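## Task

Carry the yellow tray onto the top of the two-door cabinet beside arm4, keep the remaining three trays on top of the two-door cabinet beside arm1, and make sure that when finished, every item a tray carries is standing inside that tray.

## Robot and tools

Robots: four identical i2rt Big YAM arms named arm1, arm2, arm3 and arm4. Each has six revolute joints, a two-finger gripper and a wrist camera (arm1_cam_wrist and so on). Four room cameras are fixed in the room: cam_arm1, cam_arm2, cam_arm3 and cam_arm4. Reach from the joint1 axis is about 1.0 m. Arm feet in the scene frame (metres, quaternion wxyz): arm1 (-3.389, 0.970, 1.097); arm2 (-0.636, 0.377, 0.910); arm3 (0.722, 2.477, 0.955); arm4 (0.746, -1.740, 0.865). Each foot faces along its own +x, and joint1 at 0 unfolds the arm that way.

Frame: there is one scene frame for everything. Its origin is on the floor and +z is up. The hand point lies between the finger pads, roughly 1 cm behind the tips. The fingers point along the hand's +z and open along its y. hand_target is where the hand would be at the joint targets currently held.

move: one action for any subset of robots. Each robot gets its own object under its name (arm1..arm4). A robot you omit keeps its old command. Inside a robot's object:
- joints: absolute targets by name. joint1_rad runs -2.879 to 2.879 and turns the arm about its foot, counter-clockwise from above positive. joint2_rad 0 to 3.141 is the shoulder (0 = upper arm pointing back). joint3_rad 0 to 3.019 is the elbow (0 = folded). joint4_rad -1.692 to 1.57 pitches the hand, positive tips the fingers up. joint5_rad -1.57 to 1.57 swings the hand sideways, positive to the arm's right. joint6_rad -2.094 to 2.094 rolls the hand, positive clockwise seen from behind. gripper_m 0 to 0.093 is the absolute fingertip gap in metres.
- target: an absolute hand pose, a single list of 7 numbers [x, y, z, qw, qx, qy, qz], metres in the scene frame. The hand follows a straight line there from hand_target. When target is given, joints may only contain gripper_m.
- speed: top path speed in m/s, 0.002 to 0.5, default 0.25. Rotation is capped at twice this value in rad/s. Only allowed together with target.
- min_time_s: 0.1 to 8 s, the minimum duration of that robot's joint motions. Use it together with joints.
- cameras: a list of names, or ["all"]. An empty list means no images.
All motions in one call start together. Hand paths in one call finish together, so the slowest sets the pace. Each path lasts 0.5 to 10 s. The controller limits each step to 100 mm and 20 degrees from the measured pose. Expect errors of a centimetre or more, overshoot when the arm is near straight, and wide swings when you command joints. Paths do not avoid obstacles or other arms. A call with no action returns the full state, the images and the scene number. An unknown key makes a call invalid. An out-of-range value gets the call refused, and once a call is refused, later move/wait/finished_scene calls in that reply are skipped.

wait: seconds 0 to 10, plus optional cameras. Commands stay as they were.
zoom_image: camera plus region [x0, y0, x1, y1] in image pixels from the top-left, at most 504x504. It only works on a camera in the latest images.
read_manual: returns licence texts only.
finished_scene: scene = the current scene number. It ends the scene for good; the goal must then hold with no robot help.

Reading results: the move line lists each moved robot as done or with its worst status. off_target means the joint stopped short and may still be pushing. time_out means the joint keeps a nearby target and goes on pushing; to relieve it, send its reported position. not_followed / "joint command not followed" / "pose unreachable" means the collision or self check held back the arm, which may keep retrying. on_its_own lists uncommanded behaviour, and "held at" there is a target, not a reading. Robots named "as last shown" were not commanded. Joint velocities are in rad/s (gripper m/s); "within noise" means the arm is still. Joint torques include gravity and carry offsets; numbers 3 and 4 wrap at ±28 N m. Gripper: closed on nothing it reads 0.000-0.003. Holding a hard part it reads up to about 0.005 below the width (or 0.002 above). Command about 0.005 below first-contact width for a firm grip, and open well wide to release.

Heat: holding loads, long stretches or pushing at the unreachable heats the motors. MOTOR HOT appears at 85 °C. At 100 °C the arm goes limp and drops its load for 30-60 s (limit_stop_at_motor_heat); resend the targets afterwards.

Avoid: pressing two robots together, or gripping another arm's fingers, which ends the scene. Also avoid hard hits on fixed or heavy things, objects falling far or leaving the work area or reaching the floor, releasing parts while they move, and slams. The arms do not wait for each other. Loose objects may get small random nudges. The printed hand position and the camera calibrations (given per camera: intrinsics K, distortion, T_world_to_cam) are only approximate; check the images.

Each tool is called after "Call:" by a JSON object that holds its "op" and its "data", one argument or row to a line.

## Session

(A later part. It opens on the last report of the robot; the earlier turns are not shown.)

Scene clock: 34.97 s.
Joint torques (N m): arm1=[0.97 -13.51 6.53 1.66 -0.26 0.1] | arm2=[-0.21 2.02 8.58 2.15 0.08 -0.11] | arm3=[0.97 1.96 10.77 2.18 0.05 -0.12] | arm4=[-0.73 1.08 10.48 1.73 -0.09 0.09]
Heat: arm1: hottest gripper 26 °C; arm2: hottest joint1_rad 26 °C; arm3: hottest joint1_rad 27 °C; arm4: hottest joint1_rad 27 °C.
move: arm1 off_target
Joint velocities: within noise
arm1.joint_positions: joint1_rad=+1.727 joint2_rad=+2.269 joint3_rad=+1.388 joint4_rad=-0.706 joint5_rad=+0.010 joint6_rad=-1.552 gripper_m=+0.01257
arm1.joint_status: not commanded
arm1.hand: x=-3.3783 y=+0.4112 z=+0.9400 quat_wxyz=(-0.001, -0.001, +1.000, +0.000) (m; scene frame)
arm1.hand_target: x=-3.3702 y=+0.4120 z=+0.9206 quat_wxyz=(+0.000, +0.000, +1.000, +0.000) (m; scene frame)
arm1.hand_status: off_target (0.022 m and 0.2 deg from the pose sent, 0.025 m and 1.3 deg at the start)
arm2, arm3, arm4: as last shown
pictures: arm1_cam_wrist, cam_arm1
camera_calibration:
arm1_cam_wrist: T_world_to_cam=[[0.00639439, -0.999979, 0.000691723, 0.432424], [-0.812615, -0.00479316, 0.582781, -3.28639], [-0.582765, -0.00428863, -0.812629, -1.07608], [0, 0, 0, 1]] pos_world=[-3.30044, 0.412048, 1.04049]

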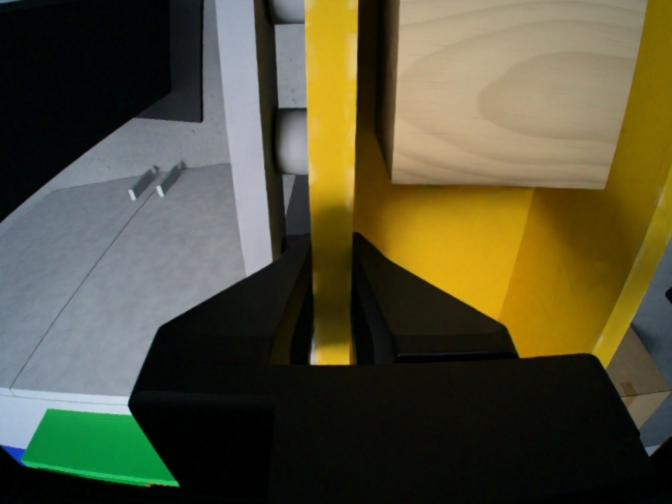

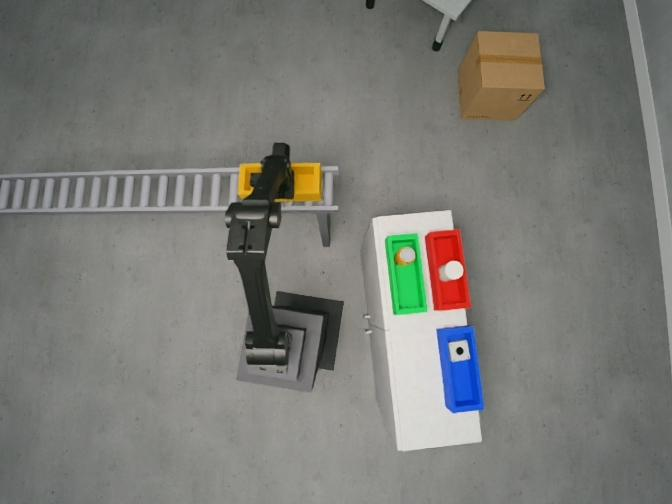

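Call:
{"op": "move", "data": {
  "arm1": {"target":[-3.37,0.422,0.96,0,0,1,0],"speed":0.15}
}}

Call:
{"op": "move", "data": {
  "arm1": {"target":[-3.37,0.423,0.91,0,0,1,0],"speed":0.08},
  "cameras": ["arm1_cam_wrist","cam_arm1"]
}}

Call:
{"op": "zoom_image", "data": {
  "camera": "cam_arm1",
  "region": [220, 150, 350, 230]
}}

Call:
{"op": "zoom_image", "data": {
  "camera": "arm1_cam_wrist",
  "region": [180, 0, 400, 260]
}}

Scene clock: 36.53 s.
Joint torques (N m): arm1=[1.03 -18.14 5.98 -0.31 -0.27 0] | arm2=[-0.26 2.08 8.59 2.15 0.08 -0.11] | arm3=[0.85 1.79 10.74 2.15 0.04 -0.11] | arm4=[-0.73 1.14 10.48 1.73 -0.09 0.09]
Heat: arm1: hottest gripper 26 °C; arm2: hottest joint1_rad 26 °C; arm3: hottest joint1_rad 27 °C; arm4: hottest joint1_rad 27 °C.
move: arm1 off_target
Joint velocities: within noise
arm1.joint_positions: joint1_rad=+1.728 joint2_rad=+2.241 joint3_rad=+1.344 joint4_rad=-0.711 joint5_rad=+0.010 joint6_rad=-1.543 gripper_m=+0.01257
arm1.joint_status: not commanded
arm1.hand: x=-3.3783 y=+0.4285 z=+0.9438 quat_wxyz=(-0.002, +0.003, +1.000, +0.011) (m; scene frame)
arm1.hand_target: x=-3.3700 y=+0.4221 z=+0.9597 quat_wxyz=(+0.000, +0.000, +1.000, +0.000) (m; scene frame)
arm1.hand_status: off_target (0.019 m and 1.3 deg from the pose sent, 0.024 m and 0.2 deg at the start)
arm2, arm3, arm4: as last shown
pictures: none

Scene clock: 37.67 s.
Joint torques (N m): arm1=[0.91 -12.22 6.61 1.33 -0.25 0] | arm2=[-0.26 1.96 8.58 2.14 0.08 -0.11] | arm3=[0.79 1.9 10.77 2.15 0.05 -0.12] | arm4=[-0.67 1.14 10.5 1.73 -0.09 0.09]
Heat: arm1: hottest gripper 26 °C; arm2: hottest joint1_rad 26 °C; arm3: hottest joint1_rad 27 °C; arm4: hottest joint1_rad 27 °C.
move: arm1 off_target
Joint velocities: within noise
arm1.joint_positions: joint1_rad=+1.729 joint2_rad=+2.255 joint3_rad=+1.344 joint4_rad=-0.656 joint5_rad=+0.010 joint6_rad=-1.542 gripper_m=+0.01257
arm1.joint_status: not commanded
arm1.hand: x=-3.3776 y=+0.4188 z=+0.9365 quat_wxyz=(-0.001, +0.003, +1.000, -0.010) (m; scene frame)
arm1.hand_target: x=-3.3704 y=+0.4243 z=+0.9111 quat_wxyz=(+0.000, +0.000, +1.000, +0.000) (m; scene frame)
arm1.hand_status: off_target (0.028 m and 1.2 deg from the pose sent, 0.035 m and 1.3 deg at the start)
arm2.joint_positions: joint1_rad=+0.060 joint2_rad=+0.620 joint3_rad=+1.451 joint4_rad=-1.200 joint5_rad=+0.159 joint6_rad=+0.139 gripper_m=+0.09396
arm2.joint_status: not commanded
arm2.hand: x=-0.8722 y=+0.3944 z=+1.5108 quat_wxyz=(-0.009, +0.818, -0.081, -0.570) (m; scene frame)
arm2.hand_target: x=-0.8680 y=+0.3946 z=+1.5238 quat_wxyz=(-0.007, +0.809, -0.081, -0.582) (m; scene frame)
arm2.hand_status: not commanded
arm3.joint_positions: joint1_rad=-0.869 joint2_rad=+0.639 joint3_rad=+1.368 joint4_rad=-1.495 joint5_rad=-0.125 joint6_rad=+0.677 gripper_m=+0.09396
arm3.joint_status: not commanded
arm3.hand: x=+0.9311 y=+2.4316 z=+1.4532 quat_wxyz=(-0.381, -0.410, -0.818, -0.131) (m; scene frame)
arm3.hand_target: x=+0.9299 y=+2.4320 z=+1.4659 quat_wxyz=(-0.395, -0.406, -0.813, -0.133) (m; scene frame)
arm3.hand_status: not commanded
arm4.joint_positions: joint1_rad=+0.612 joint2_rad=+0.648 joint3_rad=+1.318 joint4_rad=-1.473 joint5_rad=-0.255 joint6_rad=+0.101 gripper_m=+0.09396
arm4.joint_status: not commanded
arm4.hand: x=+0.9680 y=-1.6808 z=+1.3424 quat_wxyz=(-0.361, +0.036, -0.919, -0.153) (m; scene frame)
arm4.hand_target: x=+0.9670 y=-1.6810 z=+1.3518 quat_wxyz=(-0.372, +0.038, -0.915, -0.153) (m; scene frame)
arm4.hand_status: not commanded
pictures: arm1_cam_wrist, cam_arm1
camera_calibration:
arm1_cam_wrist: T_world_to_cam=[[-0.0021097, -0.999795, 0.0201128, 0.392959], [-0.812849, 0.0134297, 0.58232, -3.29169], [-0.582471, -0.0151202, -0.812711, -1.07288], [0, 0, 0, 1]] pos_world=[-3.29973, 0.420863, 1.03697]

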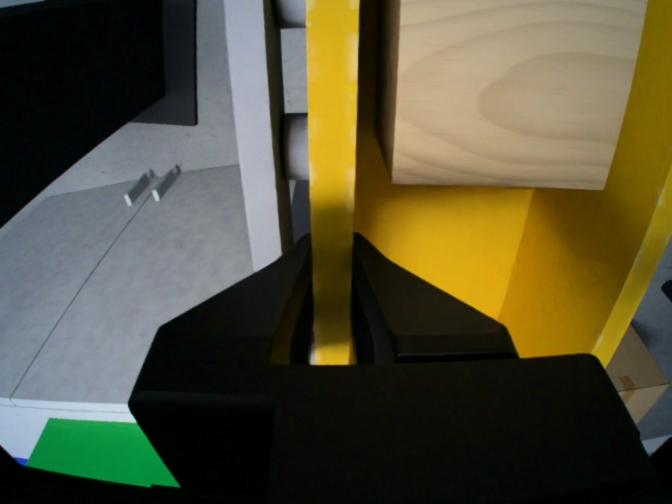

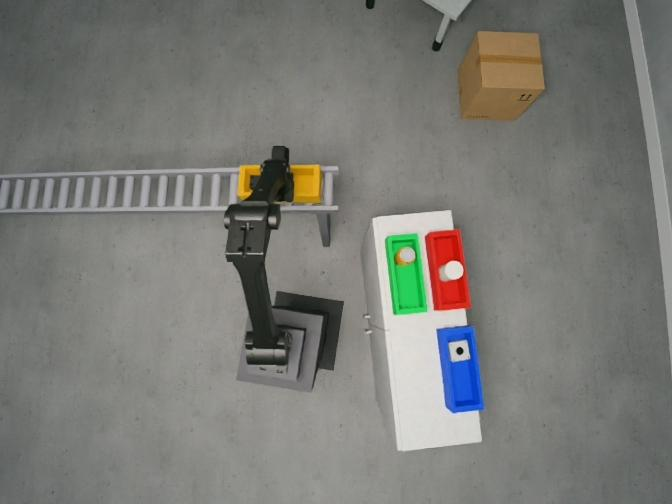

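Scaled by 3.877 from the camera's 672x504 image, which has a finer 960x720 frame.

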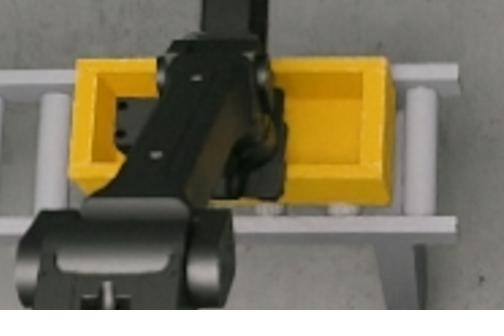

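Scaled by 1.938 from the camera's 672x504 image, which has a finer 960x720 frame.

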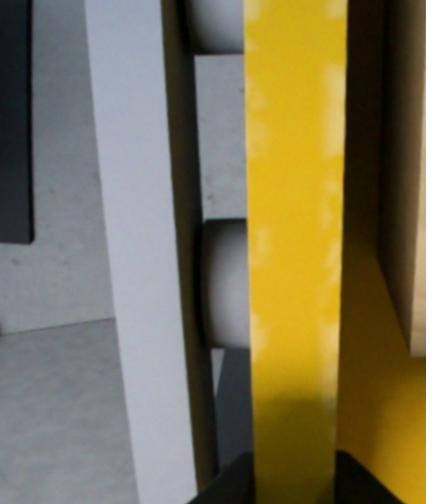

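Call:
{"op": "move", "data": {
  "arm1": {"joints":{"gripper_m":0.034}},
  "cameras": ["arm1_cam_wrist","cam_arm1"]
}}

Call:
{"op": "zoom_image", "data": {
  "camera": "cam_arm1",
  "region": [220, 150, 350, 230]
}}

Scene clock: 39.07 s.
Joint torques (N m): arm1=[0.91 -14.74 6.24 0.62 -0.25 -0.01] | arm2=[-0.21 2.02 8.58 2.15 0.08 -0.11] | arm3=[0.91 2.02 10.77 2.17 0.05 -0.12] | arm4=[-0.67 1.14 10.48 1.73 -0.09 0.09]
Heat: arm1: hottest gripper 26 °C; arm2: hottest joint1_rad 26 °C; arm3: hottest joint1_rad 27 °C; arm4: hottest joint1_rad 27 °C.
move: arm1 done
Joint velocities: within noise
arm1.joint_positions: joint1_rad=+1.729 joint2_rad=+2.287 joint3_rad=+1.344 joint4_rad=-0.641 joint5_rad=+0.010 joint6_rad=-1.542 gripper_m=+0.03394
arm1.joint_status: all done
arm1.hand: x=-3.3775 y=+0.4246 z=+0.9198 quat_wxyz=(-0.001, +0.003, +1.000, -0.001) (m; scene frame)
arm1.hand_target: x=-3.3703 y=+0.4244 z=+0.9110 quat_wxyz=(+0.000, +0.000, +1.000, +0.000) (m; scene frame)
arm1.hand_status: not commanded
arm2, arm3, arm4: as last shown
pictures: arm1_cam_wrist, cam_arm1
camera_calibration:
arm1_cam_wrist: T_world_to_cam=[[-0.0020457, -0.999992, 0.00337183, 0.414848], [-0.81284, 0.00362686, 0.582475, -3.27799], [-0.582483, -0.00154919, -0.812842, -1.09205], [0, 0, 0, 1]] pos_world=[-3.29973, 0.425042, 1.02029]

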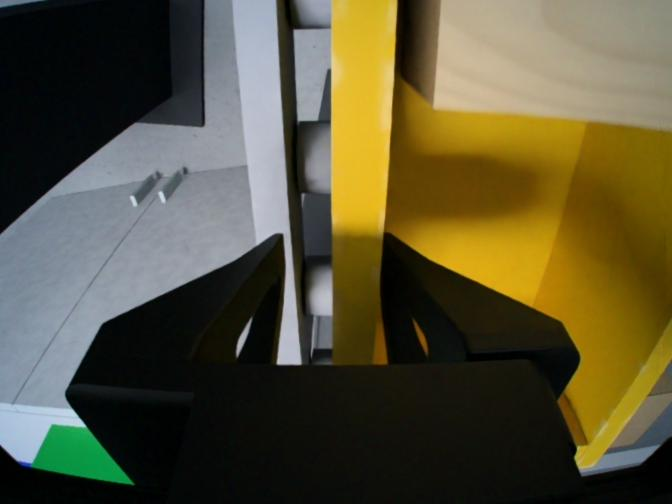

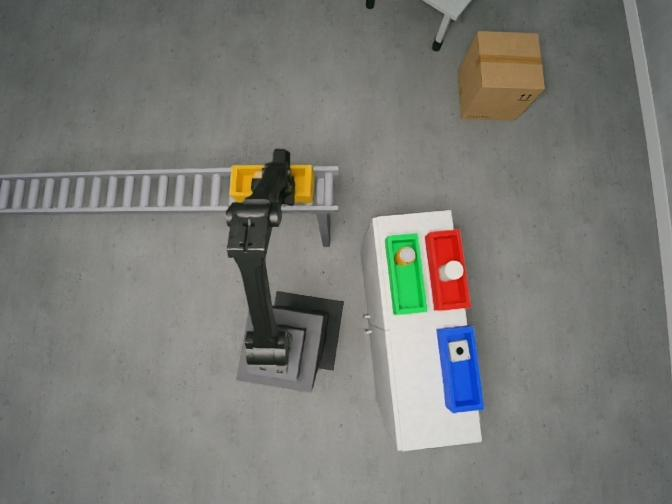

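Scaled by 3.877 from the camera's 672x504 image, which has a finer 960x720 frame.

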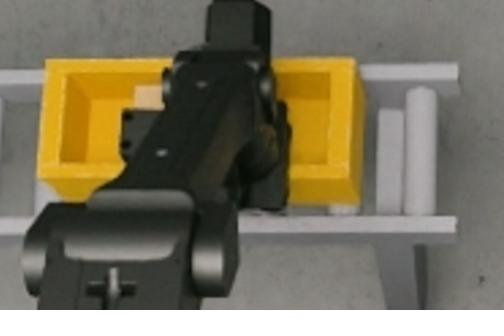

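Call:
{"op": "move", "data": {
  "arm1": {"target":[-3.37,0.43,1.06,0,0,1,0],"speed":0.3},
  "arm2": {"target":[-1.12,0.40,1.05,0,1,0,0],"speed":0.5},
  "cameras": ["arm2_cam_wrist","cam_arm1","cam_arm2"]
}}

Call:
{"op": "wait", "data": {
  "seconds": 3,
  "cameras": ["arm2_cam_wrist","cam_arm1","cam_arm2"]
}}

Scene clock: 42.47 s.
Joint torques (N m): arm1=[0.85 -15.21 7.76 -0.24 -0.06 0.01] | arm2=[-0.38 -13.74 11.64 0.03 0.14 -0.19] | arm3=[0.97 1.73 10.76 2.17 0.04 -0.11] | arm4=[-0.73 1.14 10.5 1.73 -0.09 0.08]
Heat: arm1: hottest gripper 26 °C; arm2: hottest joint1_rad 26 °C; arm3: hottest joint1_rad 27 °C; arm4: hottest joint1_rad 27 °C.
move: arm1 done; arm2 off_target
Joint velocities: within noise
arm1.joint_positions: joint1_rad=+1.733 joint2_rad=+2.017 joint3_rad=+1.335 joint4_rad=-0.897 joint5_rad=+0.005 joint6_rad=-1.542 gripper_m=+0.03395
arm1.joint_status: not commanded
arm1.hand: x=-3.3758 y=+0.4286 z=+1.0593 quat_wxyz=(+0.001, +0.002, +1.000, -0.004) (m; scene frame)
arm1.hand_target: x=-3.3701 y=+0.4301 z=+1.0599 quat_wxyz=(+0.000, +0.000, +1.000, +0.000) (m; scene frame)
arm1.hand_status: done (0.006 m and 0.5 deg from the pose sent, 0.140 m and 0.4 deg at the start)
arm2.joint_positions: joint1_rad=-0.036 joint2_rad=+1.669 joint3_rad=+1.291 joint4_rad=-1.258 joint5_rad=+0.001 joint6_rad=-0.034 gripper_m=+0.09396
arm2.joint_status: not commanded
arm2.hand: x=-1.0997 y=+0.3976 z=+1.0258 quat_wxyz=(+0.003, +1.000, -0.004, +0.029) (m; scene frame)
arm2.hand_target: x=-1.1187 y=+0.3999 z=+1.0503 quat_wxyz=(+0.000, +1.000, +0.000, +0.000) (m; scene frame)
arm2.hand_status: off_target (0.032 m and 3.3 deg from the pose sent, 0.523 m and 70.3 deg at the start; pose on its path clipped on 4 of 70 steps)
arm3, arm4: as last shown
pictures: arm2_cam_wrist, cam_arm1, cam_arm2
camera_calibration:
arm2_cam_wrist: T_world_to_cam=[[-0.0280253, 0.999599, 0.00414458, -0.437807], [0.776651, 0.0191639, 0.629639, 0.204026], [0.629307, 0.0208647, -0.776876, 1.60513], [0, 0, 0, 1]] pos_world=[-1.18085, 0.400231, 1.12034]

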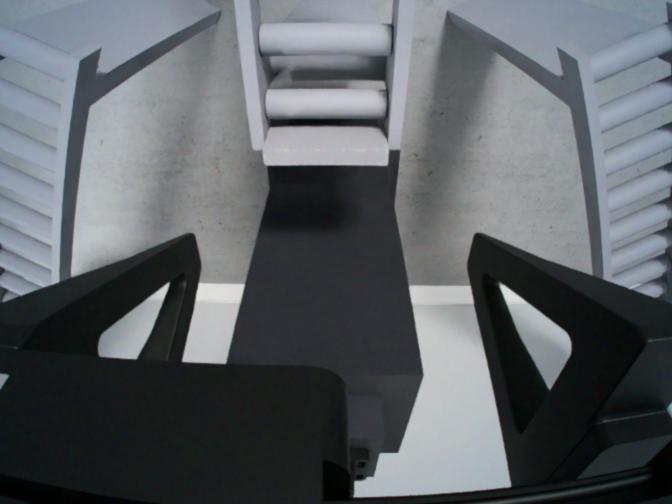

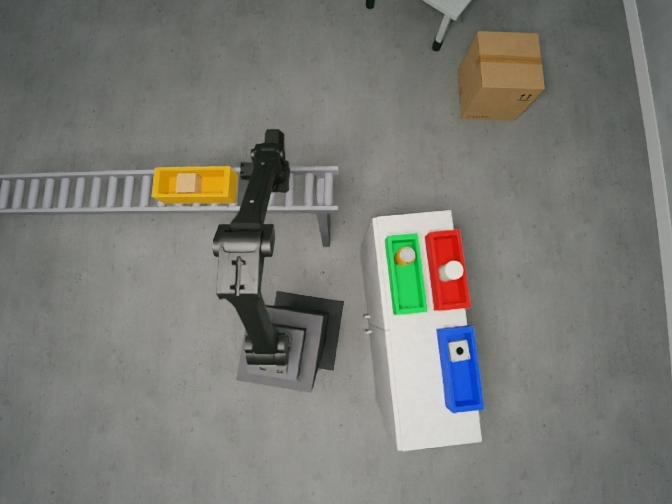

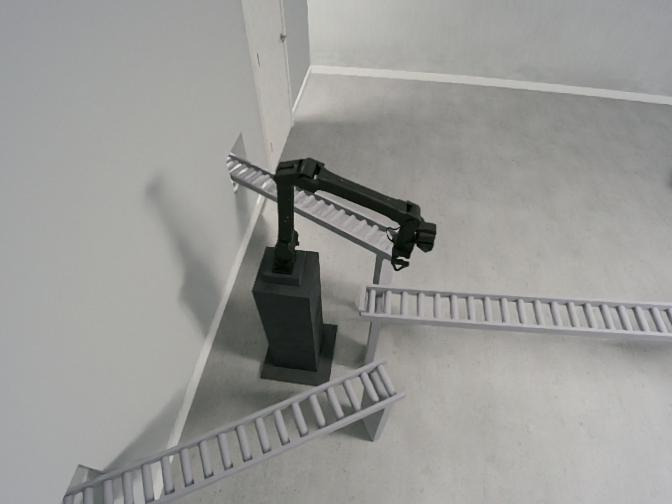

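Scene clock: 45.47 s.
Joint torques (N m): arm1=[0.85 -14.97 7.72 -0.25 -0.06 0.01] | arm2=[-0.38 -13.74 11.64 0.05 0.14 -0.2] | arm3=[0.91 1.9 10.74 2.18 0.04 -0.12] | arm4=[-0.73 1.14 10.48 1.73 -0.09 0.09]
Heat: arm1: hottest gripper 26 °C; arm2: hottest joint1_rad 26 °C; arm3: hottest joint1_rad 27 °C; arm4: hottest joint1_rad 27 °C.
Joint velocities: within noise
arm1.joint_positions: joint1_rad=+1.733 joint2_rad=+2.017 joint3_rad=+1.335 joint4_rad=-0.897 joint5_rad=+0.005 joint6_rad=-1.542 gripper_m=+0.03395
arm1.joint_status: not commanded
arm1.hand: x=-3.3758 y=+0.4286 z=+1.0593 quat_wxyz=(+0.001, +0.002, +1.000, -0.004) (m; scene frame)
arm1.hand_target: x=-3.3701 y=+0.4301 z=+1.0599 quat_wxyz=(+0.000, +0.000, +1.000, +0.000) (m; scene frame)
arm1.hand_status: done (0.006 m and 0.5 deg from the pose sent, 0.140 m and 0.4 deg at the start)
arm2.joint_positions: joint1_rad=-0.036 joint2_rad=+1.669 joint3_rad=+1.291 joint4_rad=-1.258 joint5_rad=+0.001 joint6_rad=-0.034 gripper_m=+0.09396
arm2.joint_status: not commanded
arm2.hand: x=-1.0997 y=+0.3976 z=+1.0258 quat_wxyz=(+0.003, +1.000, -0.004, +0.029) (m; scene frame)
arm2.hand_target: x=-1.1187 y=+0.3999 z=+1.0503 quat_wxyz=(+0.000, +1.000, +0.000, +0.000) (m; scene frame)
arm2.hand_status: off_target (0.032 m and 3.3 deg from the pose sent, 0.523 m and 70.3 deg at the start; pose on its path clipped on 4 of 70 steps)
arm3.joint_positions: joint1_rad=-0.869 joint2_rad=+0.639 joint3_rad=+1.368 joint4_rad=-1.495 joint5_rad=-0.125 joint6_rad=+0.677 gripper_m=+0.09396
arm3.joint_status: not commanded
arm3.hand: x=+0.9311 y=+2.4316 z=+1.4532 quat_wxyz=(-0.381, -0.410, -0.818, -0.131) (m; scene frame)
arm3.hand_target: x=+0.9299 y=+2.4320 z=+1.4659 quat_wxyz=(-0.395, -0.406, -0.813, -0.133) (m; scene frame)
arm3.hand_status: not commanded
arm4.joint_positions: joint1_rad=+0.612 joint2_rad=+0.648 joint3_rad=+1.318 joint4_rad=-1.473 joint5_rad=-0.255 joint6_rad=+0.101 gripper_m=+0.09396
arm4.joint_status: not commanded
arm4.hand: x=+0.9680 y=-1.6808 z=+1.3424 quat_wxyz=(-0.361, +0.036, -0.919, -0.153) (m; scene frame)
arm4.hand_target: x=+0.9670 y=-1.6810 z=+1.3518 quat_wxyz=(-0.372, +0.038, -0.915, -0.153) (m; scene frame)
arm4.hand_status: not commanded
wait: 3.00 s; at rest by 0.27 s
pictures: arm2_cam_wrist, cam_arm1, cam_arm2
camera_calibration:
arm2_cam_wrist: T_world_to_cam=[[-0.0283839, 0.999589, 0.00410949, -0.438188], [0.776646, 0.0194648, 0.629637, 0.203903], [0.629298, 0.0210632, -0.776879, 1.60504], [0, 0, 0, 1]] pos_world=[-1.18085, 0.400231, 1.12034]

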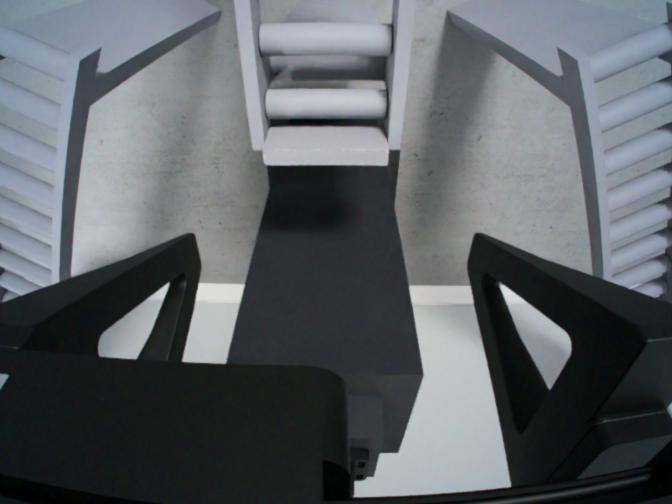

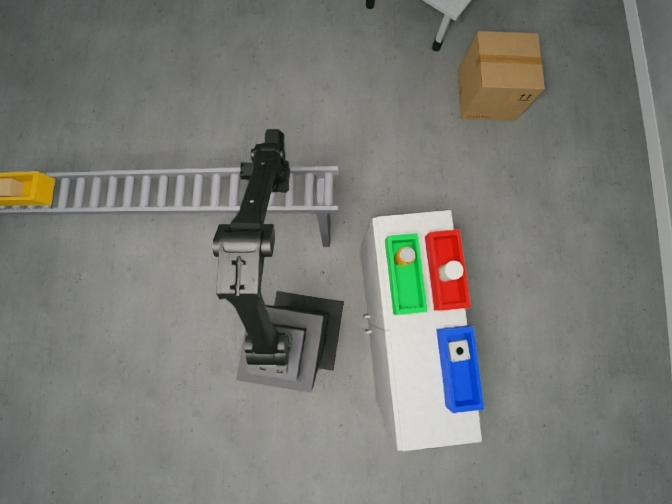

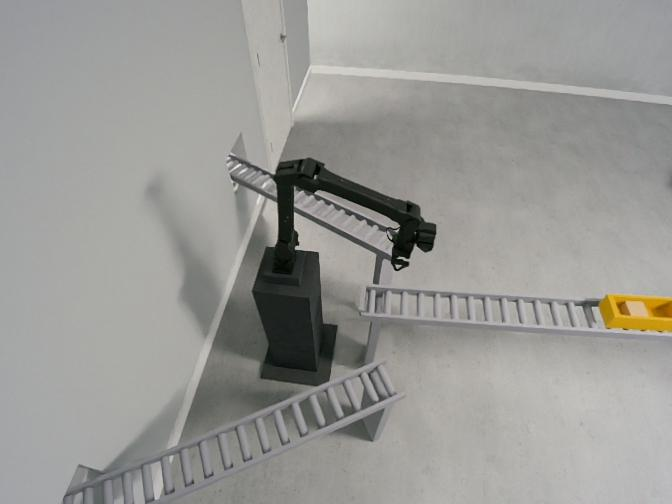

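Call:
{"op": "wait", "data": {
  "seconds": 3.5,
  "cameras": ["arm2_cam_wrist","cam_arm2"]
}}

Scene clock: 49.83 s.
Joint torques (N m): arm1=[0.85 -15.03 7.71 -0.24 -0.07 0.01] | arm2=[-0.32 -13.74 11.66 0.05 0.14 -0.19] | arm3=[0.91 1.79 10.76 2.13 0.05 -0.13] | arm4=[-0.73 1.14 10.5 1.73 -0.09 0.09]
Heat: arm1: hottest gripper 25 °C; arm2: hottest joint3_rad 28 °C; arm3: hottest joint1_rad 27 °C; arm4: hottest joint1_rad 27 °C.
Joint velocities: within noise
arm1.joint_positions: joint1_rad=+1.733 joint2_rad=+2.017 joint3_rad=+1.335 joint4_rad=-0.897 joint5_rad=+0.005 joint6_rad=-1.542 gripper_m=+0.03395
arm1.joint_status: not commanded
arm1.hand: x=-3.3758 y=+0.4286 z=+1.0593 quat_wxyz=(+0.001, +0.002, +1.000, -0.004) (m; scene frame)
arm1.hand_target: x=-3.3701 y=+0.4301 z=+1.0599 quat_wxyz=(+0.000, +0.000, +1.000, +0.000) (m; scene frame)
arm1.hand_status: done (0.006 m and 0.5 deg from the pose sent, 0.140 m and 0.4 deg at the start)
arm2.joint_positions: joint1_rad=-0.036 joint2_rad=+1.669 joint3_rad=+1.291 joint4_rad=-1.258 joint5_rad=+0.001 joint6_rad=-0.034 gripper_m=+0.09396
arm2.joint_status: not commanded
arm2.hand: x=-1.0997 y=+0.3976 z=+1.0258 quat_wxyz=(+0.003, +1.000, -0.004, +0.029) (m; scene frame)
arm2.hand_target: x=-1.1187 y=+0.3999 z=+1.0503 quat_wxyz=(+0.000, +1.000, +0.000, +0.000) (m; scene frame)
arm2.hand_status: off_target (0.032 m and 3.3 deg from the pose sent, 0.523 m and 70.3 deg at the start; pose on its path clipped on 4 of 70 steps)
arm3.joint_positions: joint1_rad=-0.869 joint2_rad=+0.639 joint3_rad=+1.368 joint4_rad=-1.495 joint5_rad=-0.125 joint6_rad=+0.677 gripper_m=+0.09396
arm3.joint_status: not commanded
arm3.hand: x=+0.9311 y=+2.4316 z=+1.4532 quat_wxyz=(-0.381, -0.410, -0.818, -0.131) (m; scene frame)
arm3.hand_target: x=+0.9299 y=+2.4320 z=+1.4659 quat_wxyz=(-0.395, -0.406, -0.813, -0.133) (m; scene frame)
arm3.hand_status: not commanded
arm4.joint_positions: joint1_rad=+0.612 joint2_rad=+0.648 joint3_rad=+1.318 joint4_rad=-1.473 joint5_rad=-0.255 joint6_rad=+0.101 gripper_m=+0.09396
arm4.joint_status: not commanded
arm4.hand: x=+0.9680 y=-1.6808 z=+1.3424 quat_wxyz=(-0.361, +0.036, -0.919, -0.153) (m; scene frame)
arm4.hand_target: x=+0.9670 y=-1.6810 z=+1.3518 quat_wxyz=(-0.372, +0.038, -0.915, -0.153) (m; scene frame)
arm4.hand_status: not commanded
wait: 3.50 s; at rest from the start
pictures: arm2_cam_wrist, cam_arm2
camera_calibration:
arm2_cam_wrist: T_world_to_cam=[[-0.0283839, 0.999589, 0.00410949, -0.438188], [0.776646, 0.0194648, 0.629637, 0.203903], [0.629298, 0.0210632, -0.776879, 1.60504], [0, 0, 0, 1]] pos_world=[-1.18085, 0.400231, 1.12034]

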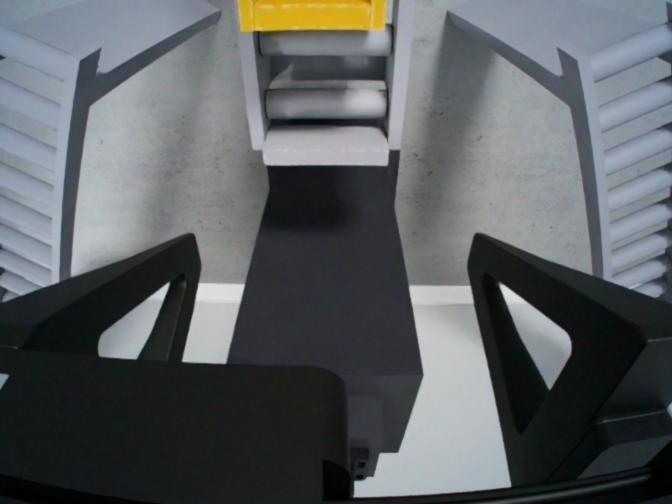

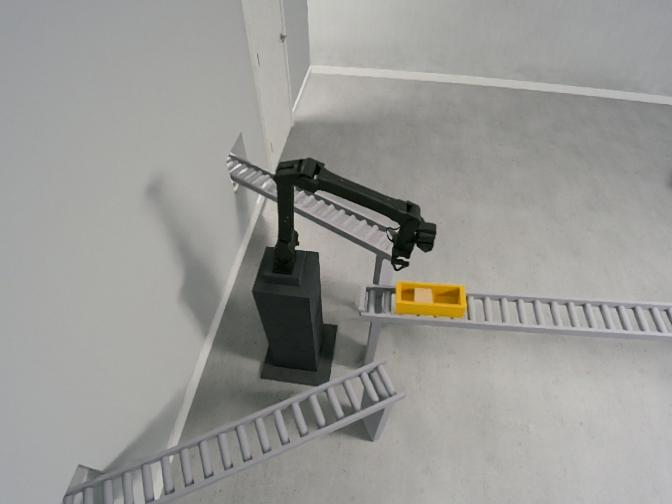

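Call:
{"op": "move", "data": {
  "arm2": {"target":[-1.20,0.445,0.91,0,1,0,0],"speed":0.3,"joints":{"gripper_m":0.045}},
  "cameras": ["arm2_cam_wrist","cam_arm2"]
}}

Scene clock: 52.13 s.
Joint torques (N m): arm1=[0.85 -15.03 7.72 -0.24 -0.07 0.01] | arm2=[-0.44 -16.32 10.55 0.68 0.08 -0.18] | arm3=[0.73 1.73 10.76 2.17 0.03 -0.11] | arm4=[-0.73 1.14 10.48 1.73 -0.09 0.08]
Heat: arm1: hottest gripper 25 °C; arm2: hottest joint3_rad 28 °C; arm3: hottest joint1_rad 27 °C; arm4: hottest joint1_rad 27 °C.
move: arm2 off_target
Joint velocities: within noise
arm1, arm3, arm4: as last shown
arm2.joint_positions: joint1_rad=-0.108 joint2_rad=+2.005 joint3_rad=+1.404 joint4_rad=-1.035 joint5_rad=+0.003 joint6_rad=-0.108 gripper_m=+0.04507
arm2.joint_status: all done
arm2.hand: x=-1.1734 y=+0.4396 z=+0.8956 quat_wxyz=(+0.004, +1.000, -0.003, +0.029) (m; scene frame)
arm2.hand_target: x=-1.1987 y=+0.4448 z=+0.9108 quat_wxyz=(+0.000, +1.000, +0.000, +0.000) (m; scene frame)
arm2.hand_status: off_target (0.031 m and 3.4 deg from the pose sent, 0.160 m and 3.3 deg at the start)
pictures: arm2_cam_wrist, cam_arm2
camera_calibration:
arm2_cam_wrist: T_world_to_cam=[[-0.0299336, 0.999551, 0.00138915, -0.481068], [0.775912, 0.0223601, 0.630445, 0.339522], [0.630131, 0.0199494, -0.776233, 1.55033], [0, 0, 0, 1]] pos_world=[-1.25475, 0.442332, 0.990035]

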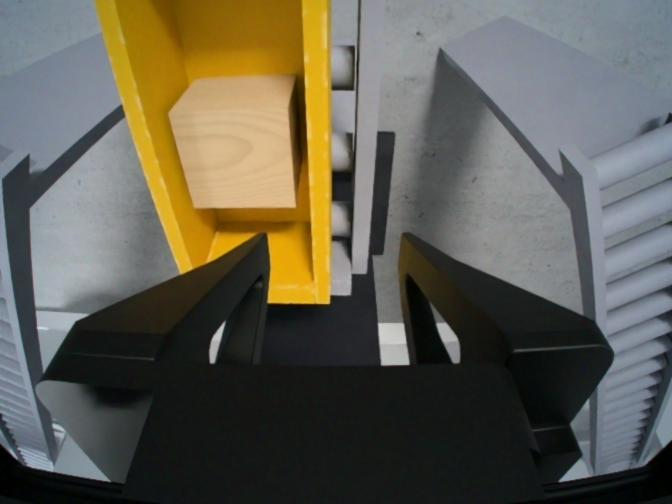

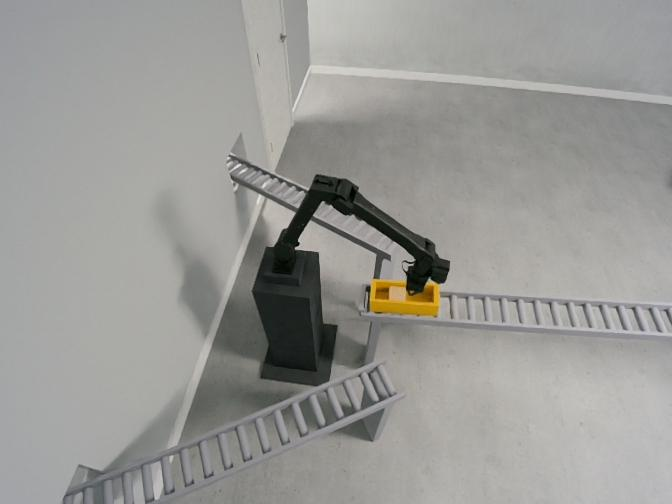

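Call:
{"op": "move", "data": {
  "arm2": {"target":[-1.257,0.441,0.845,0,1,0,0],"speed":0.2},
  "cameras": ["arm2_cam_wrist"]
}}

Scene clock: 54.33 s.
Joint torques (N m): arm1=[0.85 -15.03 7.71 -0.25 -0.07 0.01] | arm2=[0.44 -18.37 10.37 0.35 0.05 -0.02] | arm3=[0.79 2.02 10.74 2.17 0.05 -0.12] | arm4=[-0.67 1.14 10.48 1.73 -0.09 0.09]
Heat: arm1: hottest gripper 25 °C; arm2: hottest joint3_rad 28 °C; arm3: hottest joint1_rad 27 °C; arm4: hottest joint1_rad 27 °C.
move: arm2 off_target
Joint velocities: within noise
arm1, arm3, arm4: as last shown
arm2.joint_positions: joint1_rad=-0.102 joint2_rad=+2.221 joint3_rad=+1.589 joint4_rad=-0.993 joint5_rad=+0.003 joint6_rad=-0.108 gripper_m=+0.04507
arm2.joint_status: not commanded
arm2.hand: x=-1.2322 y=+0.4426 z=+0.8318 quat_wxyz=(+0.003, +1.000, +0.000, +0.024) (m; scene frame)
arm2.hand_target: x=-1.2559 y=+0.4408 z=+0.8457 quat_wxyz=(+0.000, +1.000, +0.000, +0.000) (m; scene frame)
arm2.hand_status: off_target (0.028 m and 2.7 deg from the pose sent, 0.098 m and 3.4 deg at the start)
pictures: arm2_cam_wrist
camera_calibration:
arm2_cam_wrist: T_world_to_cam=[[-0.0355986, 0.999361, 0.00306847, -0.494021], [0.782909, 0.0259797, 0.621593, 0.439691], [0.621117, 0.0245302, -0.783334, 1.53053], [0, 0, 0, 1]] pos_world=[-1.31246, 0.444738, 0.927126]

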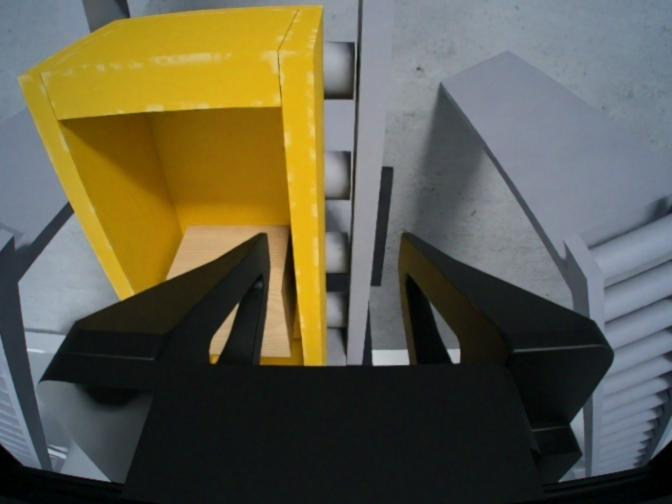

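Call:
{"op": "move", "data": {
  "arm2": {"target":[-1.117,0.433,0.83,0,1,0,0],"speed":0.2},
  "cameras": ["arm2_cam_wrist"]
}}

Scene clock: 56.67 s.
Joint torques (N m): arm1=[0.79 -15.03 7.71 -0.24 -0.07 0.01] | arm2=[-0.67 -16.38 4.85 0.77 0.07 -0.15] | arm3=[0.97 1.85 10.81 2.11 0.05 -0.11] | arm4=[-0.67 1.14 10.48 1.73 -0.09 0.09]
Heat: arm1: hottest gripper 25 °C; arm2: hottest joint3_rad 28 °C; arm3: hottest joint1_rad 27 °C; arm4: hottest joint1_rad 27 °C.
move: arm2 done
Joint velocities: within noise
arm1, arm3, arm4: as last shown
arm2.joint_positions: joint1_rad=-0.102 joint2_rad=+1.999 joint3_rad=+1.135 joint4_rad=-0.738 joint5_rad=+0.003 joint6_rad=-0.108 gripper_m=+0.04507
arm2.joint_status: not commanded
arm2.hand: x=-1.1148 y=+0.4298 z=+0.8221 quat_wxyz=(+0.002, +1.000, +0.000, +0.011) (m; scene frame)
arm2.hand_target: x=-1.1170 y=+0.4330 z=+0.8299 quat_wxyz=(+0.000, +1.000, +0.000, +0.000) (m; scene frame)
arm2.hand_status: done (0.009 m and 1.3 deg from the pose sent, 0.116 m and 2.7 deg at the start)
pictures: arm2_cam_wrist
camera_calibration:
arm2_cam_wrist: T_world_to_cam=[[-0.0353729, 0.999353, 0.00655435, -0.479677], [0.79782, 0.0242885, 0.602407, 0.387336], [0.601857, 0.0265381, -0.798163, 1.44018], [0, 0, 0, 1]] pos_world=[-1.19277, 0.431739, 0.919305]

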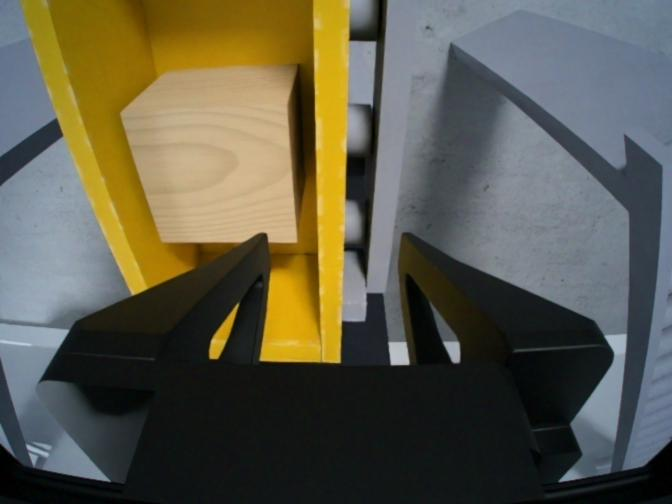

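Call:
{"op": "move", "data": {
  "arm2": {"target":[-1.232,0.431,0.84,0,1,0,0],"speed":0.2},
  "cameras": ["arm2_cam_wrist"]
}}

Scene clock: 58.83 s.
Joint torques (N m): arm1=[0.85 -14.97 7.72 -0.25 -0.07 0.02] | arm2=[0.38 -16.79 10.41 0.02 0.05 -0.01] | arm3=[0.79 1.9 10.78 2.13 0.05 -0.12] | arm4=[-0.67 1.14 10.48 1.73 -0.09 0.09]
Heat: arm1: hottest gripper 25 °C; arm2: hottest joint3_rad 28 °C; arm3: hottest joint1_rad 27 °C; arm4: hottest joint1_rad 27 °C.
move: arm2 off_target
Joint velocities: within noise
arm1, arm3, arm4: as last shown
arm2.joint_positions: joint1_rad=-0.089 joint2_rad=+2.162 joint3_rad=+1.477 joint4_rad=-0.926 joint5_rad=+0.003 joint6_rad=-0.097 gripper_m=+0.04507
arm2.joint_status: not commanded
arm2.hand: x=-1.2086 y=+0.4325 z=+0.8316 quat_wxyz=(+0.002, +1.000, +0.001, +0.017) (m; scene frame)
arm2.hand_target: x=-1.2310 y=+0.4308 z=+0.8406 quat_wxyz=(+0.000, +1.000, +0.000, +0.000) (m; scene frame)
arm2.hand_status: off_target (0.025 m and 1.9 deg from the pose sent, 0.119 m and 1.3 deg at the start)
pictures: arm2_cam_wrist
camera_calibration:
arm2_cam_wrist: T_world_to_cam=[[-0.0377263, 0.999273, 0.00554741, -0.487745], [0.791493, 0.0264921, 0.610603, 0.440871], [0.610012, 0.0274266, -0.791917, 1.50837], [0, 0, 0, 1]] pos_world=[-1.28747, 0.434341, 0.928015]

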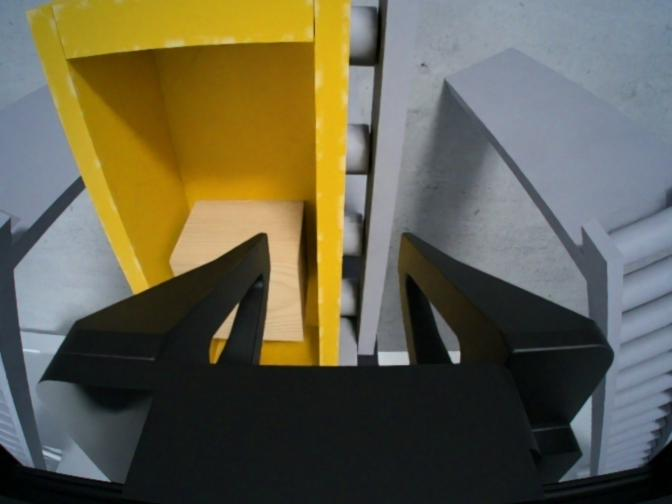

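Call:
{"op": "move", "data": {
  "arm2": {"target":[-1.233,0.428,0.776,0,1,0,0],"speed":0.12},
  "cameras": ["arm2_cam_wrist","cam_arm2"]
}}

Scene clock: 60.40 s.
Joint torques (N m): arm1=[0.85 -14.97 7.72 -0.25 -0.07 0.01] | arm2=[0.5 -17.85 9.18 0.69 0.04 -0.01] | arm3=[0.97 1.96 10.78 2.15 0.05 -0.11] | arm4=[-0.73 1.14 10.48 1.73 -0.09 0.09]
Heat: arm1: hottest gripper 25 °C; arm2: hottest joint3_rad 28 °C; arm3: hottest joint1_rad 27 °C; arm4: hottest joint1_rad 27 °C.
move: arm2 off_target
Joint velocities: within noise
arm1, arm3, arm4: as last shown
arm2.joint_positions: joint1_rad=-0.086 joint2_rad=+2.278 joint3_rad=+1.482 joint4_rad=-0.832 joint5_rad=+0.003 joint6_rad=-0.093 gripper_m=+0.04507
arm2.joint_status: not commanded
arm2.hand: x=-1.2064 y=+0.4301 z=+0.7676 quat_wxyz=(+0.003, +1.000, +0.001, +0.025) (m; scene frame)
arm2.hand_target: x=-1.2320 y=+0.4278 z=+0.7769 quat_wxyz=(+0.000, +1.000, +0.000, +0.000) (m; scene frame)
arm2.hand_status: off_target (0.028 m and 2.9 deg from the pose sent, 0.061 m and 1.9 deg at the start)
pictures: arm2_cam_wrist, cam_arm2
camera_calibration:
arm2_cam_wrist: T_world_to_cam=[[-0.0367508, 0.999318, 0.00356397, -0.482116], [0.780711, 0.0264848, 0.624331, 0.454739], [0.623811, 0.0257271, -0.781152, 1.46555], [0, 0, 0, 1]] pos_world=[-1.28696, 0.43204, 0.86263]

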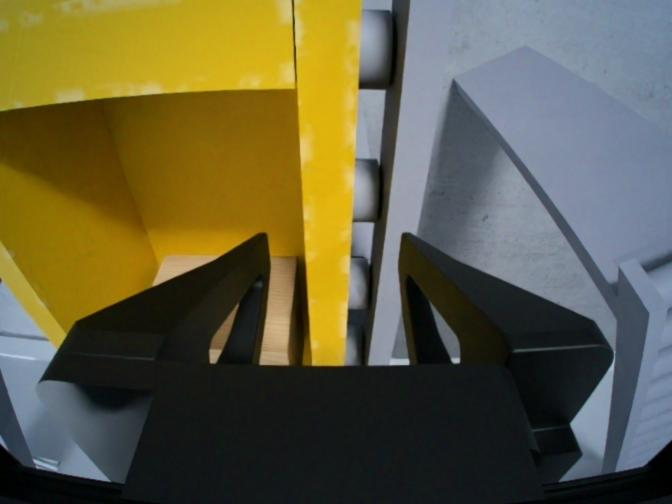

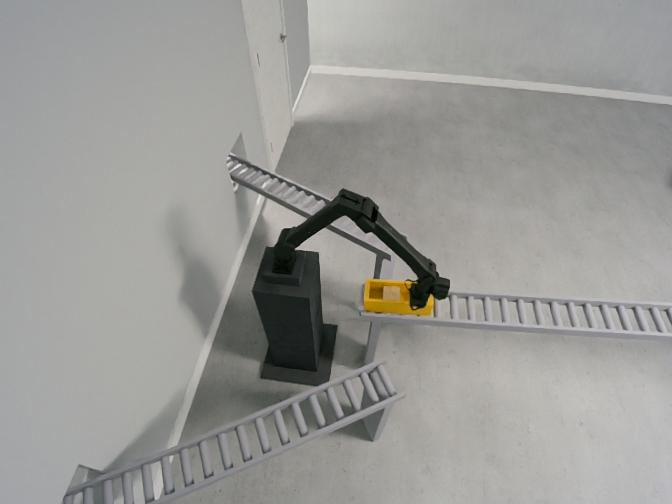

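Call:
{"op": "move", "data": {
  "arm2": {"target":[-1.235,0.429,0.770,0,1,0,0],"speed":0.1,"joints":{"gripper_m":0.0}}
}}

Call:
{"op": "move", "data": {
  "arm2": {"target":[-1.22,0.42,0.86,0,1,0,0],"speed":0.08},
  "cameras": ["arm2_cam_wrist","cam_arm2"]
}}

Scene clock: 61.67 s.
Joint torques (N m): arm1=[0.85 -15.03 7.71 -0.25 -0.07 0.01] | arm2=[0.38 -16.91 9.52 0.85 -0.08 -0.06] | arm3=[0.85 1.96 10.76 2.14 0.04 -0.12] | arm4=[-0.67 1.14 10.48 1.73 -0.09 0.09]
Heat: arm1: hottest gripper 25 °C; arm2: hottest joint3_rad 29 °C; arm3: hottest joint1_rad 27 °C; arm4: hottest joint1_rad 27 °C.
move: arm2 off_target
Joint velocities: within noise
arm1, arm3, arm4: as last shown
arm2.joint_positions: joint1_rad=-0.086 joint2_rad=+2.280 joint3_rad=+1.486 joint4_rad=-0.831 joint5_rad=+0.007 joint6_rad=-0.089 gripper_m=+0.01202
arm2.joint_status: gripper_m off_target (ended at +0.01205, target +0.00000)
arm2.hand: x=-1.2084 y=+0.4309 z=+0.7677 quat_wxyz=(+0.001, +1.000, -0.001, +0.024) (m; scene frame)
arm2.hand_target: x=-1.2339 y=+0.4288 z=+0.7709 quat_wxyz=(+0.000, +1.000, +0.000, +0.000) (m; scene frame)
arm2.hand_status: off_target (0.027 m and 2.7 deg from the pose sent, 0.029 m and 2.9 deg at the start)
pictures: none

Scene clock: 63.53 s.
Joint torques (N m): arm1=[0.85 -14.97 7.71 -0.25 -0.06 0.01] | arm2=[0.5 -21.25 7.01 -0.29 -0.09 -0.01] | arm3=[0.85 1.85 10.78 2.18 0.05 -0.11] | arm4=[-0.67 1.14 10.48 1.73 -0.09 0.09]
Heat: arm1: hottest joint2_rad 25 °C; arm2: hottest joint3_rad 29 °C; arm3: hottest joint1_rad 27 °C; arm4: hottest joint1_rad 27 °C.
move: arm2 off_target
Joint velocities: within noise
arm1, arm3, arm4: as last shown
arm2.joint_positions: joint1_rad=-0.074 joint2_rad=+2.168 joint3_rad=+1.486 joint4_rad=-0.931 joint5_rad=+0.007 joint6_rad=-0.080 gripper_m=+0.01202
arm2.joint_status: not commanded
arm2.hand: x=-1.2114 y=+0.4246 z=+0.8313 quat_wxyz=(+0.000, +1.000, +0.000, +0.017) (m; scene frame)
arm2.hand_target: x=-1.2198 y=+0.4200 z=+0.8595 quat_wxyz=(+0.000, +1.000, +0.000, +0.000) (m; scene frame)
arm2.hand_status: off_target (0.030 m and 2.0 deg from the pose sent, 0.094 m and 2.7 deg at the start)
pictures: arm2_cam_wrist, cam_arm2
camera_calibration:
arm2_cam_wrist: T_world_to_cam=[[-0.0356212, 0.999316, 0.00993249, -0.481031], [0.790673, 0.0221028, 0.611839, 0.443364], [0.611201, 0.0296478, -0.79092, 1.50978], [0, 0, 0, 1]] pos_world=[-1.29047, 0.426141, 0.927624]

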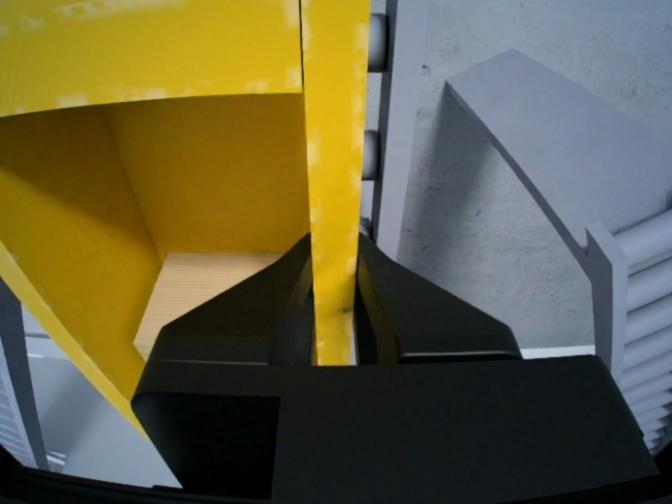

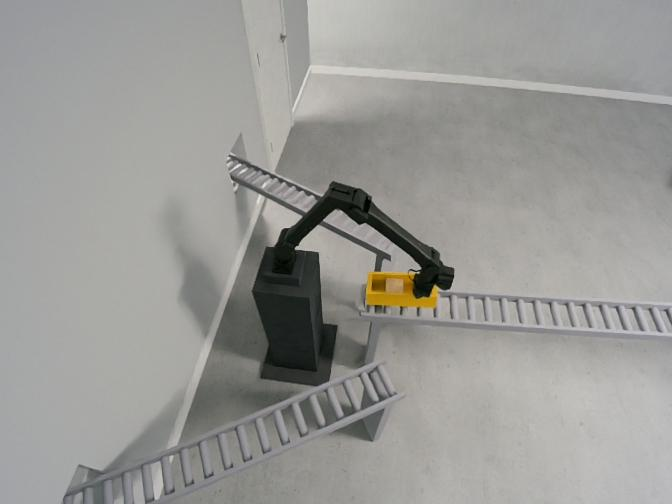

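Call:
{"op": "move", "data": {
  "arm2": {"target":[-1.12,0.40,1.13,0,1,0,0],"speed":0.25}
}}

Call:
{"op": "move", "data": {
  "arm2": {"joints":{"joint1_rad":0.45,"joint6_rad":1.0},"min_time_s":2.5},
  "cameras": ["arm2_cam_wrist","cam_arm2"]
}}

Scene clock: 66.80 s.
Joint torques (N m): arm1=[0.79 -15.03 7.72 -0.24 -0.07 0.02] | arm2=[0.44 -14.51 13.75 -0.46 -0.1 -0.02] | arm3=[0.91 1.79 10.78 2.15 0.04 -0.11] | arm4=[-0.73 1.14 10.48 1.73 -0.09 0.09]
Heat: arm1: hottest joint2_rad 25 °C; arm2: hottest joint2_rad 28 °C; arm3: hottest joint1_rad 27 °C; arm4: hottest joint1_rad 27 °C.
move: arm2 off_target
Joint velocities: within noise
arm1.joint_positions: joint1_rad=+1.733 joint2_rad=+2.017 joint3_rad=+1.335 joint4_rad=-0.897 joint5_rad=+0.005 joint6_rad=-1.542 gripper_m=+0.03395
arm1.joint_status: not commanded
arm1.hand: x=-3.3758 y=+0.4286 z=+1.0593 quat_wxyz=(+0.001, +0.002, +1.000, -0.004) (m; scene frame)
arm1.hand_target: x=-3.3701 y=+0.4301 z=+1.0599 quat_wxyz=(+0.000, +0.000, +1.000, +0.000) (m; scene frame)
arm1.hand_status: not commanded
arm2.joint_positions: joint1_rad=-0.046 joint2_rad=+1.637 joint3_rad=+1.423 joint4_rad=-1.446 joint5_rad=+0.007 joint6_rad=-0.051 gripper_m=+0.01202
arm2.joint_status: not commanded
arm2.hand: x=-1.0993 y=+0.4035 z=+1.0895 quat_wxyz=(+0.001, +0.999, +0.000, +0.041) (m; scene frame)
arm2.hand_target: x=-1.1172 y=+0.4000 z=+1.1297 quat_wxyz=(+0.000, +1.000, +0.000, +0.000) (m; scene frame)
arm2.hand_status: off_target (0.046 m and 4.7 deg from the pose sent, 0.313 m and 2.0 deg at the start)
arm3.joint_positions: joint1_rad=-0.869 joint2_rad=+0.639 joint3_rad=+1.368 joint4_rad=-1.495 joint5_rad=-0.125 joint6_rad=+0.677 gripper_m=+0.09396
arm3.joint_status: not commanded
arm3.hand: x=+0.9311 y=+2.4316 z=+1.4532 quat_wxyz=(-0.381, -0.410, -0.818, -0.131) (m; scene frame)
arm3.hand_target: x=+0.9299 y=+2.4320 z=+1.4659 quat_wxyz=(-0.395, -0.406, -0.813, -0.133) (m; scene frame)
arm3.hand_status: not commanded
arm4.joint_positions: joint1_rad=+0.612 joint2_rad=+0.648 joint3_rad=+1.318 joint4_rad=-1.473 joint5_rad=-0.255 joint6_rad=+0.101 gripper_m=+0.09396
arm4.joint_status: not commanded
arm4.hand: x=+0.9680 y=-1.6808 z=+1.3424 quat_wxyz=(-0.361, +0.036, -0.919, -0.153) (m; scene frame)
arm4.hand_target: x=+0.9670 y=-1.6810 z=+1.3518 quat_wxyz=(-0.372, +0.038, -0.915, -0.153) (m; scene frame)
arm4.hand_status: not commanded
pictures: none

Scene clock: 70.07 s.
Joint torques (N m): arm1=[0.85 -14.97 7.71 -0.25 -0.06 0.01] | arm2=[-0.09 -14.62 13.61 -0.16 -0.12 -0.02] | arm3=[0.91 2.02 10.76 2.13 0.05 -0.11] | arm4=[-0.67 1.14 10.48 1.73 -0.09 0.09]
Heat: arm1: hottest joint2_rad 25 °C; arm2: hottest joint3_rad 29 °C; arm3: hottest joint1_rad 27 °C; arm4: hottest joint1_rad 27 °C.
move: arm2 done
Joint velocities: within noise
arm1, arm3, arm4: as last shown
arm2.joint_positions: joint1_rad=+0.448 joint2_rad=+1.637 joint3_rad=+1.423 joint4_rad=-1.456 joint5_rad=+0.010 joint6_rad=+0.995 gripper_m=+0.01202
arm2.joint_status: all done
arm2.hand: x=-1.0538 y=+0.1814 z=+1.0901 quat_wxyz=(-0.034, +0.961, -0.272, +0.031) (m; scene frame)
arm2.hand_target: x=-1.0711 y=+0.1710 z=+1.1301 quat_wxyz=(-0.001, +0.962, -0.274, -0.002) (m; scene frame)
arm2.hand_status: not commanded
pictures: arm2_cam_wrist, cam_arm2
camera_calibration:
arm2_cam_wrist: T_world_to_cam=[[0.490235, 0.866836, 0.0909101, 0.254944], [0.655719, -0.435519, 0.616731, 0.101234], [0.574197, -0.242732, -0.781907, 1.62589], [0, 0, 0, 1]] pos_world=[-1.12494, 0.217748, 1.18568]

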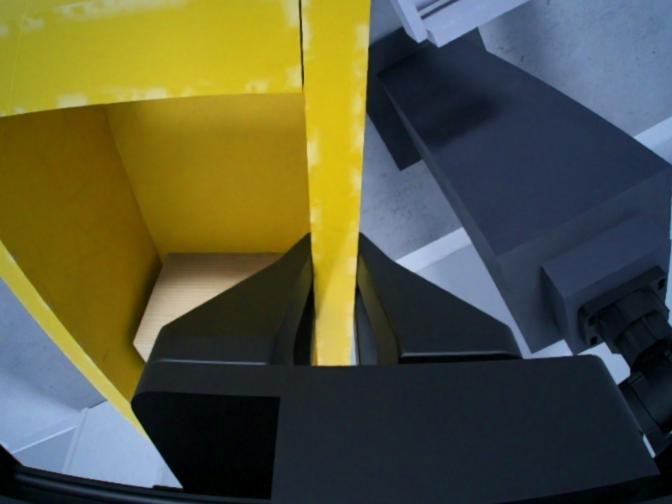

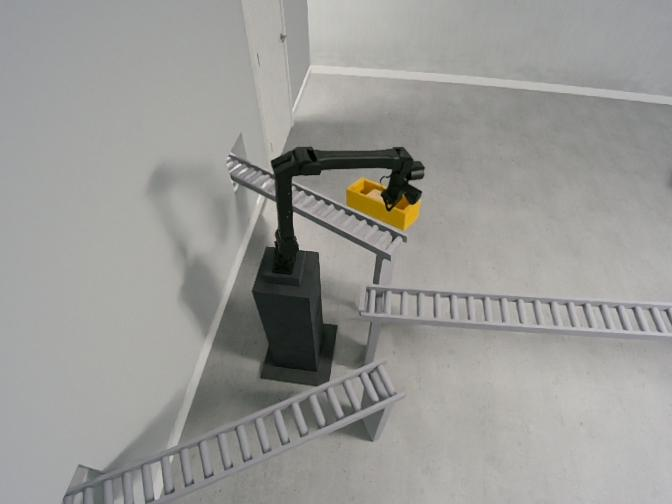

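Call:
{"op": "zoom_image", "data": {
  "camera": "cam_arm2",
  "region": [220, 140, 440, 300]
}}

Scaled by 2.291 from the camera's 672x504 image, which has a finer 960x720 frame.

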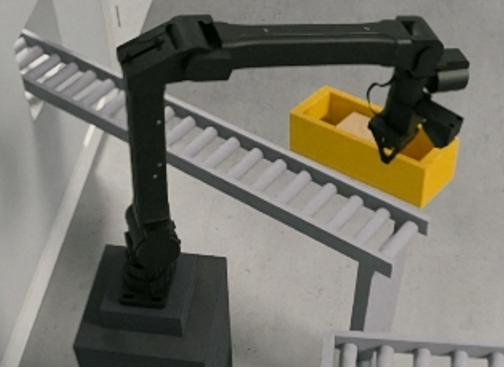

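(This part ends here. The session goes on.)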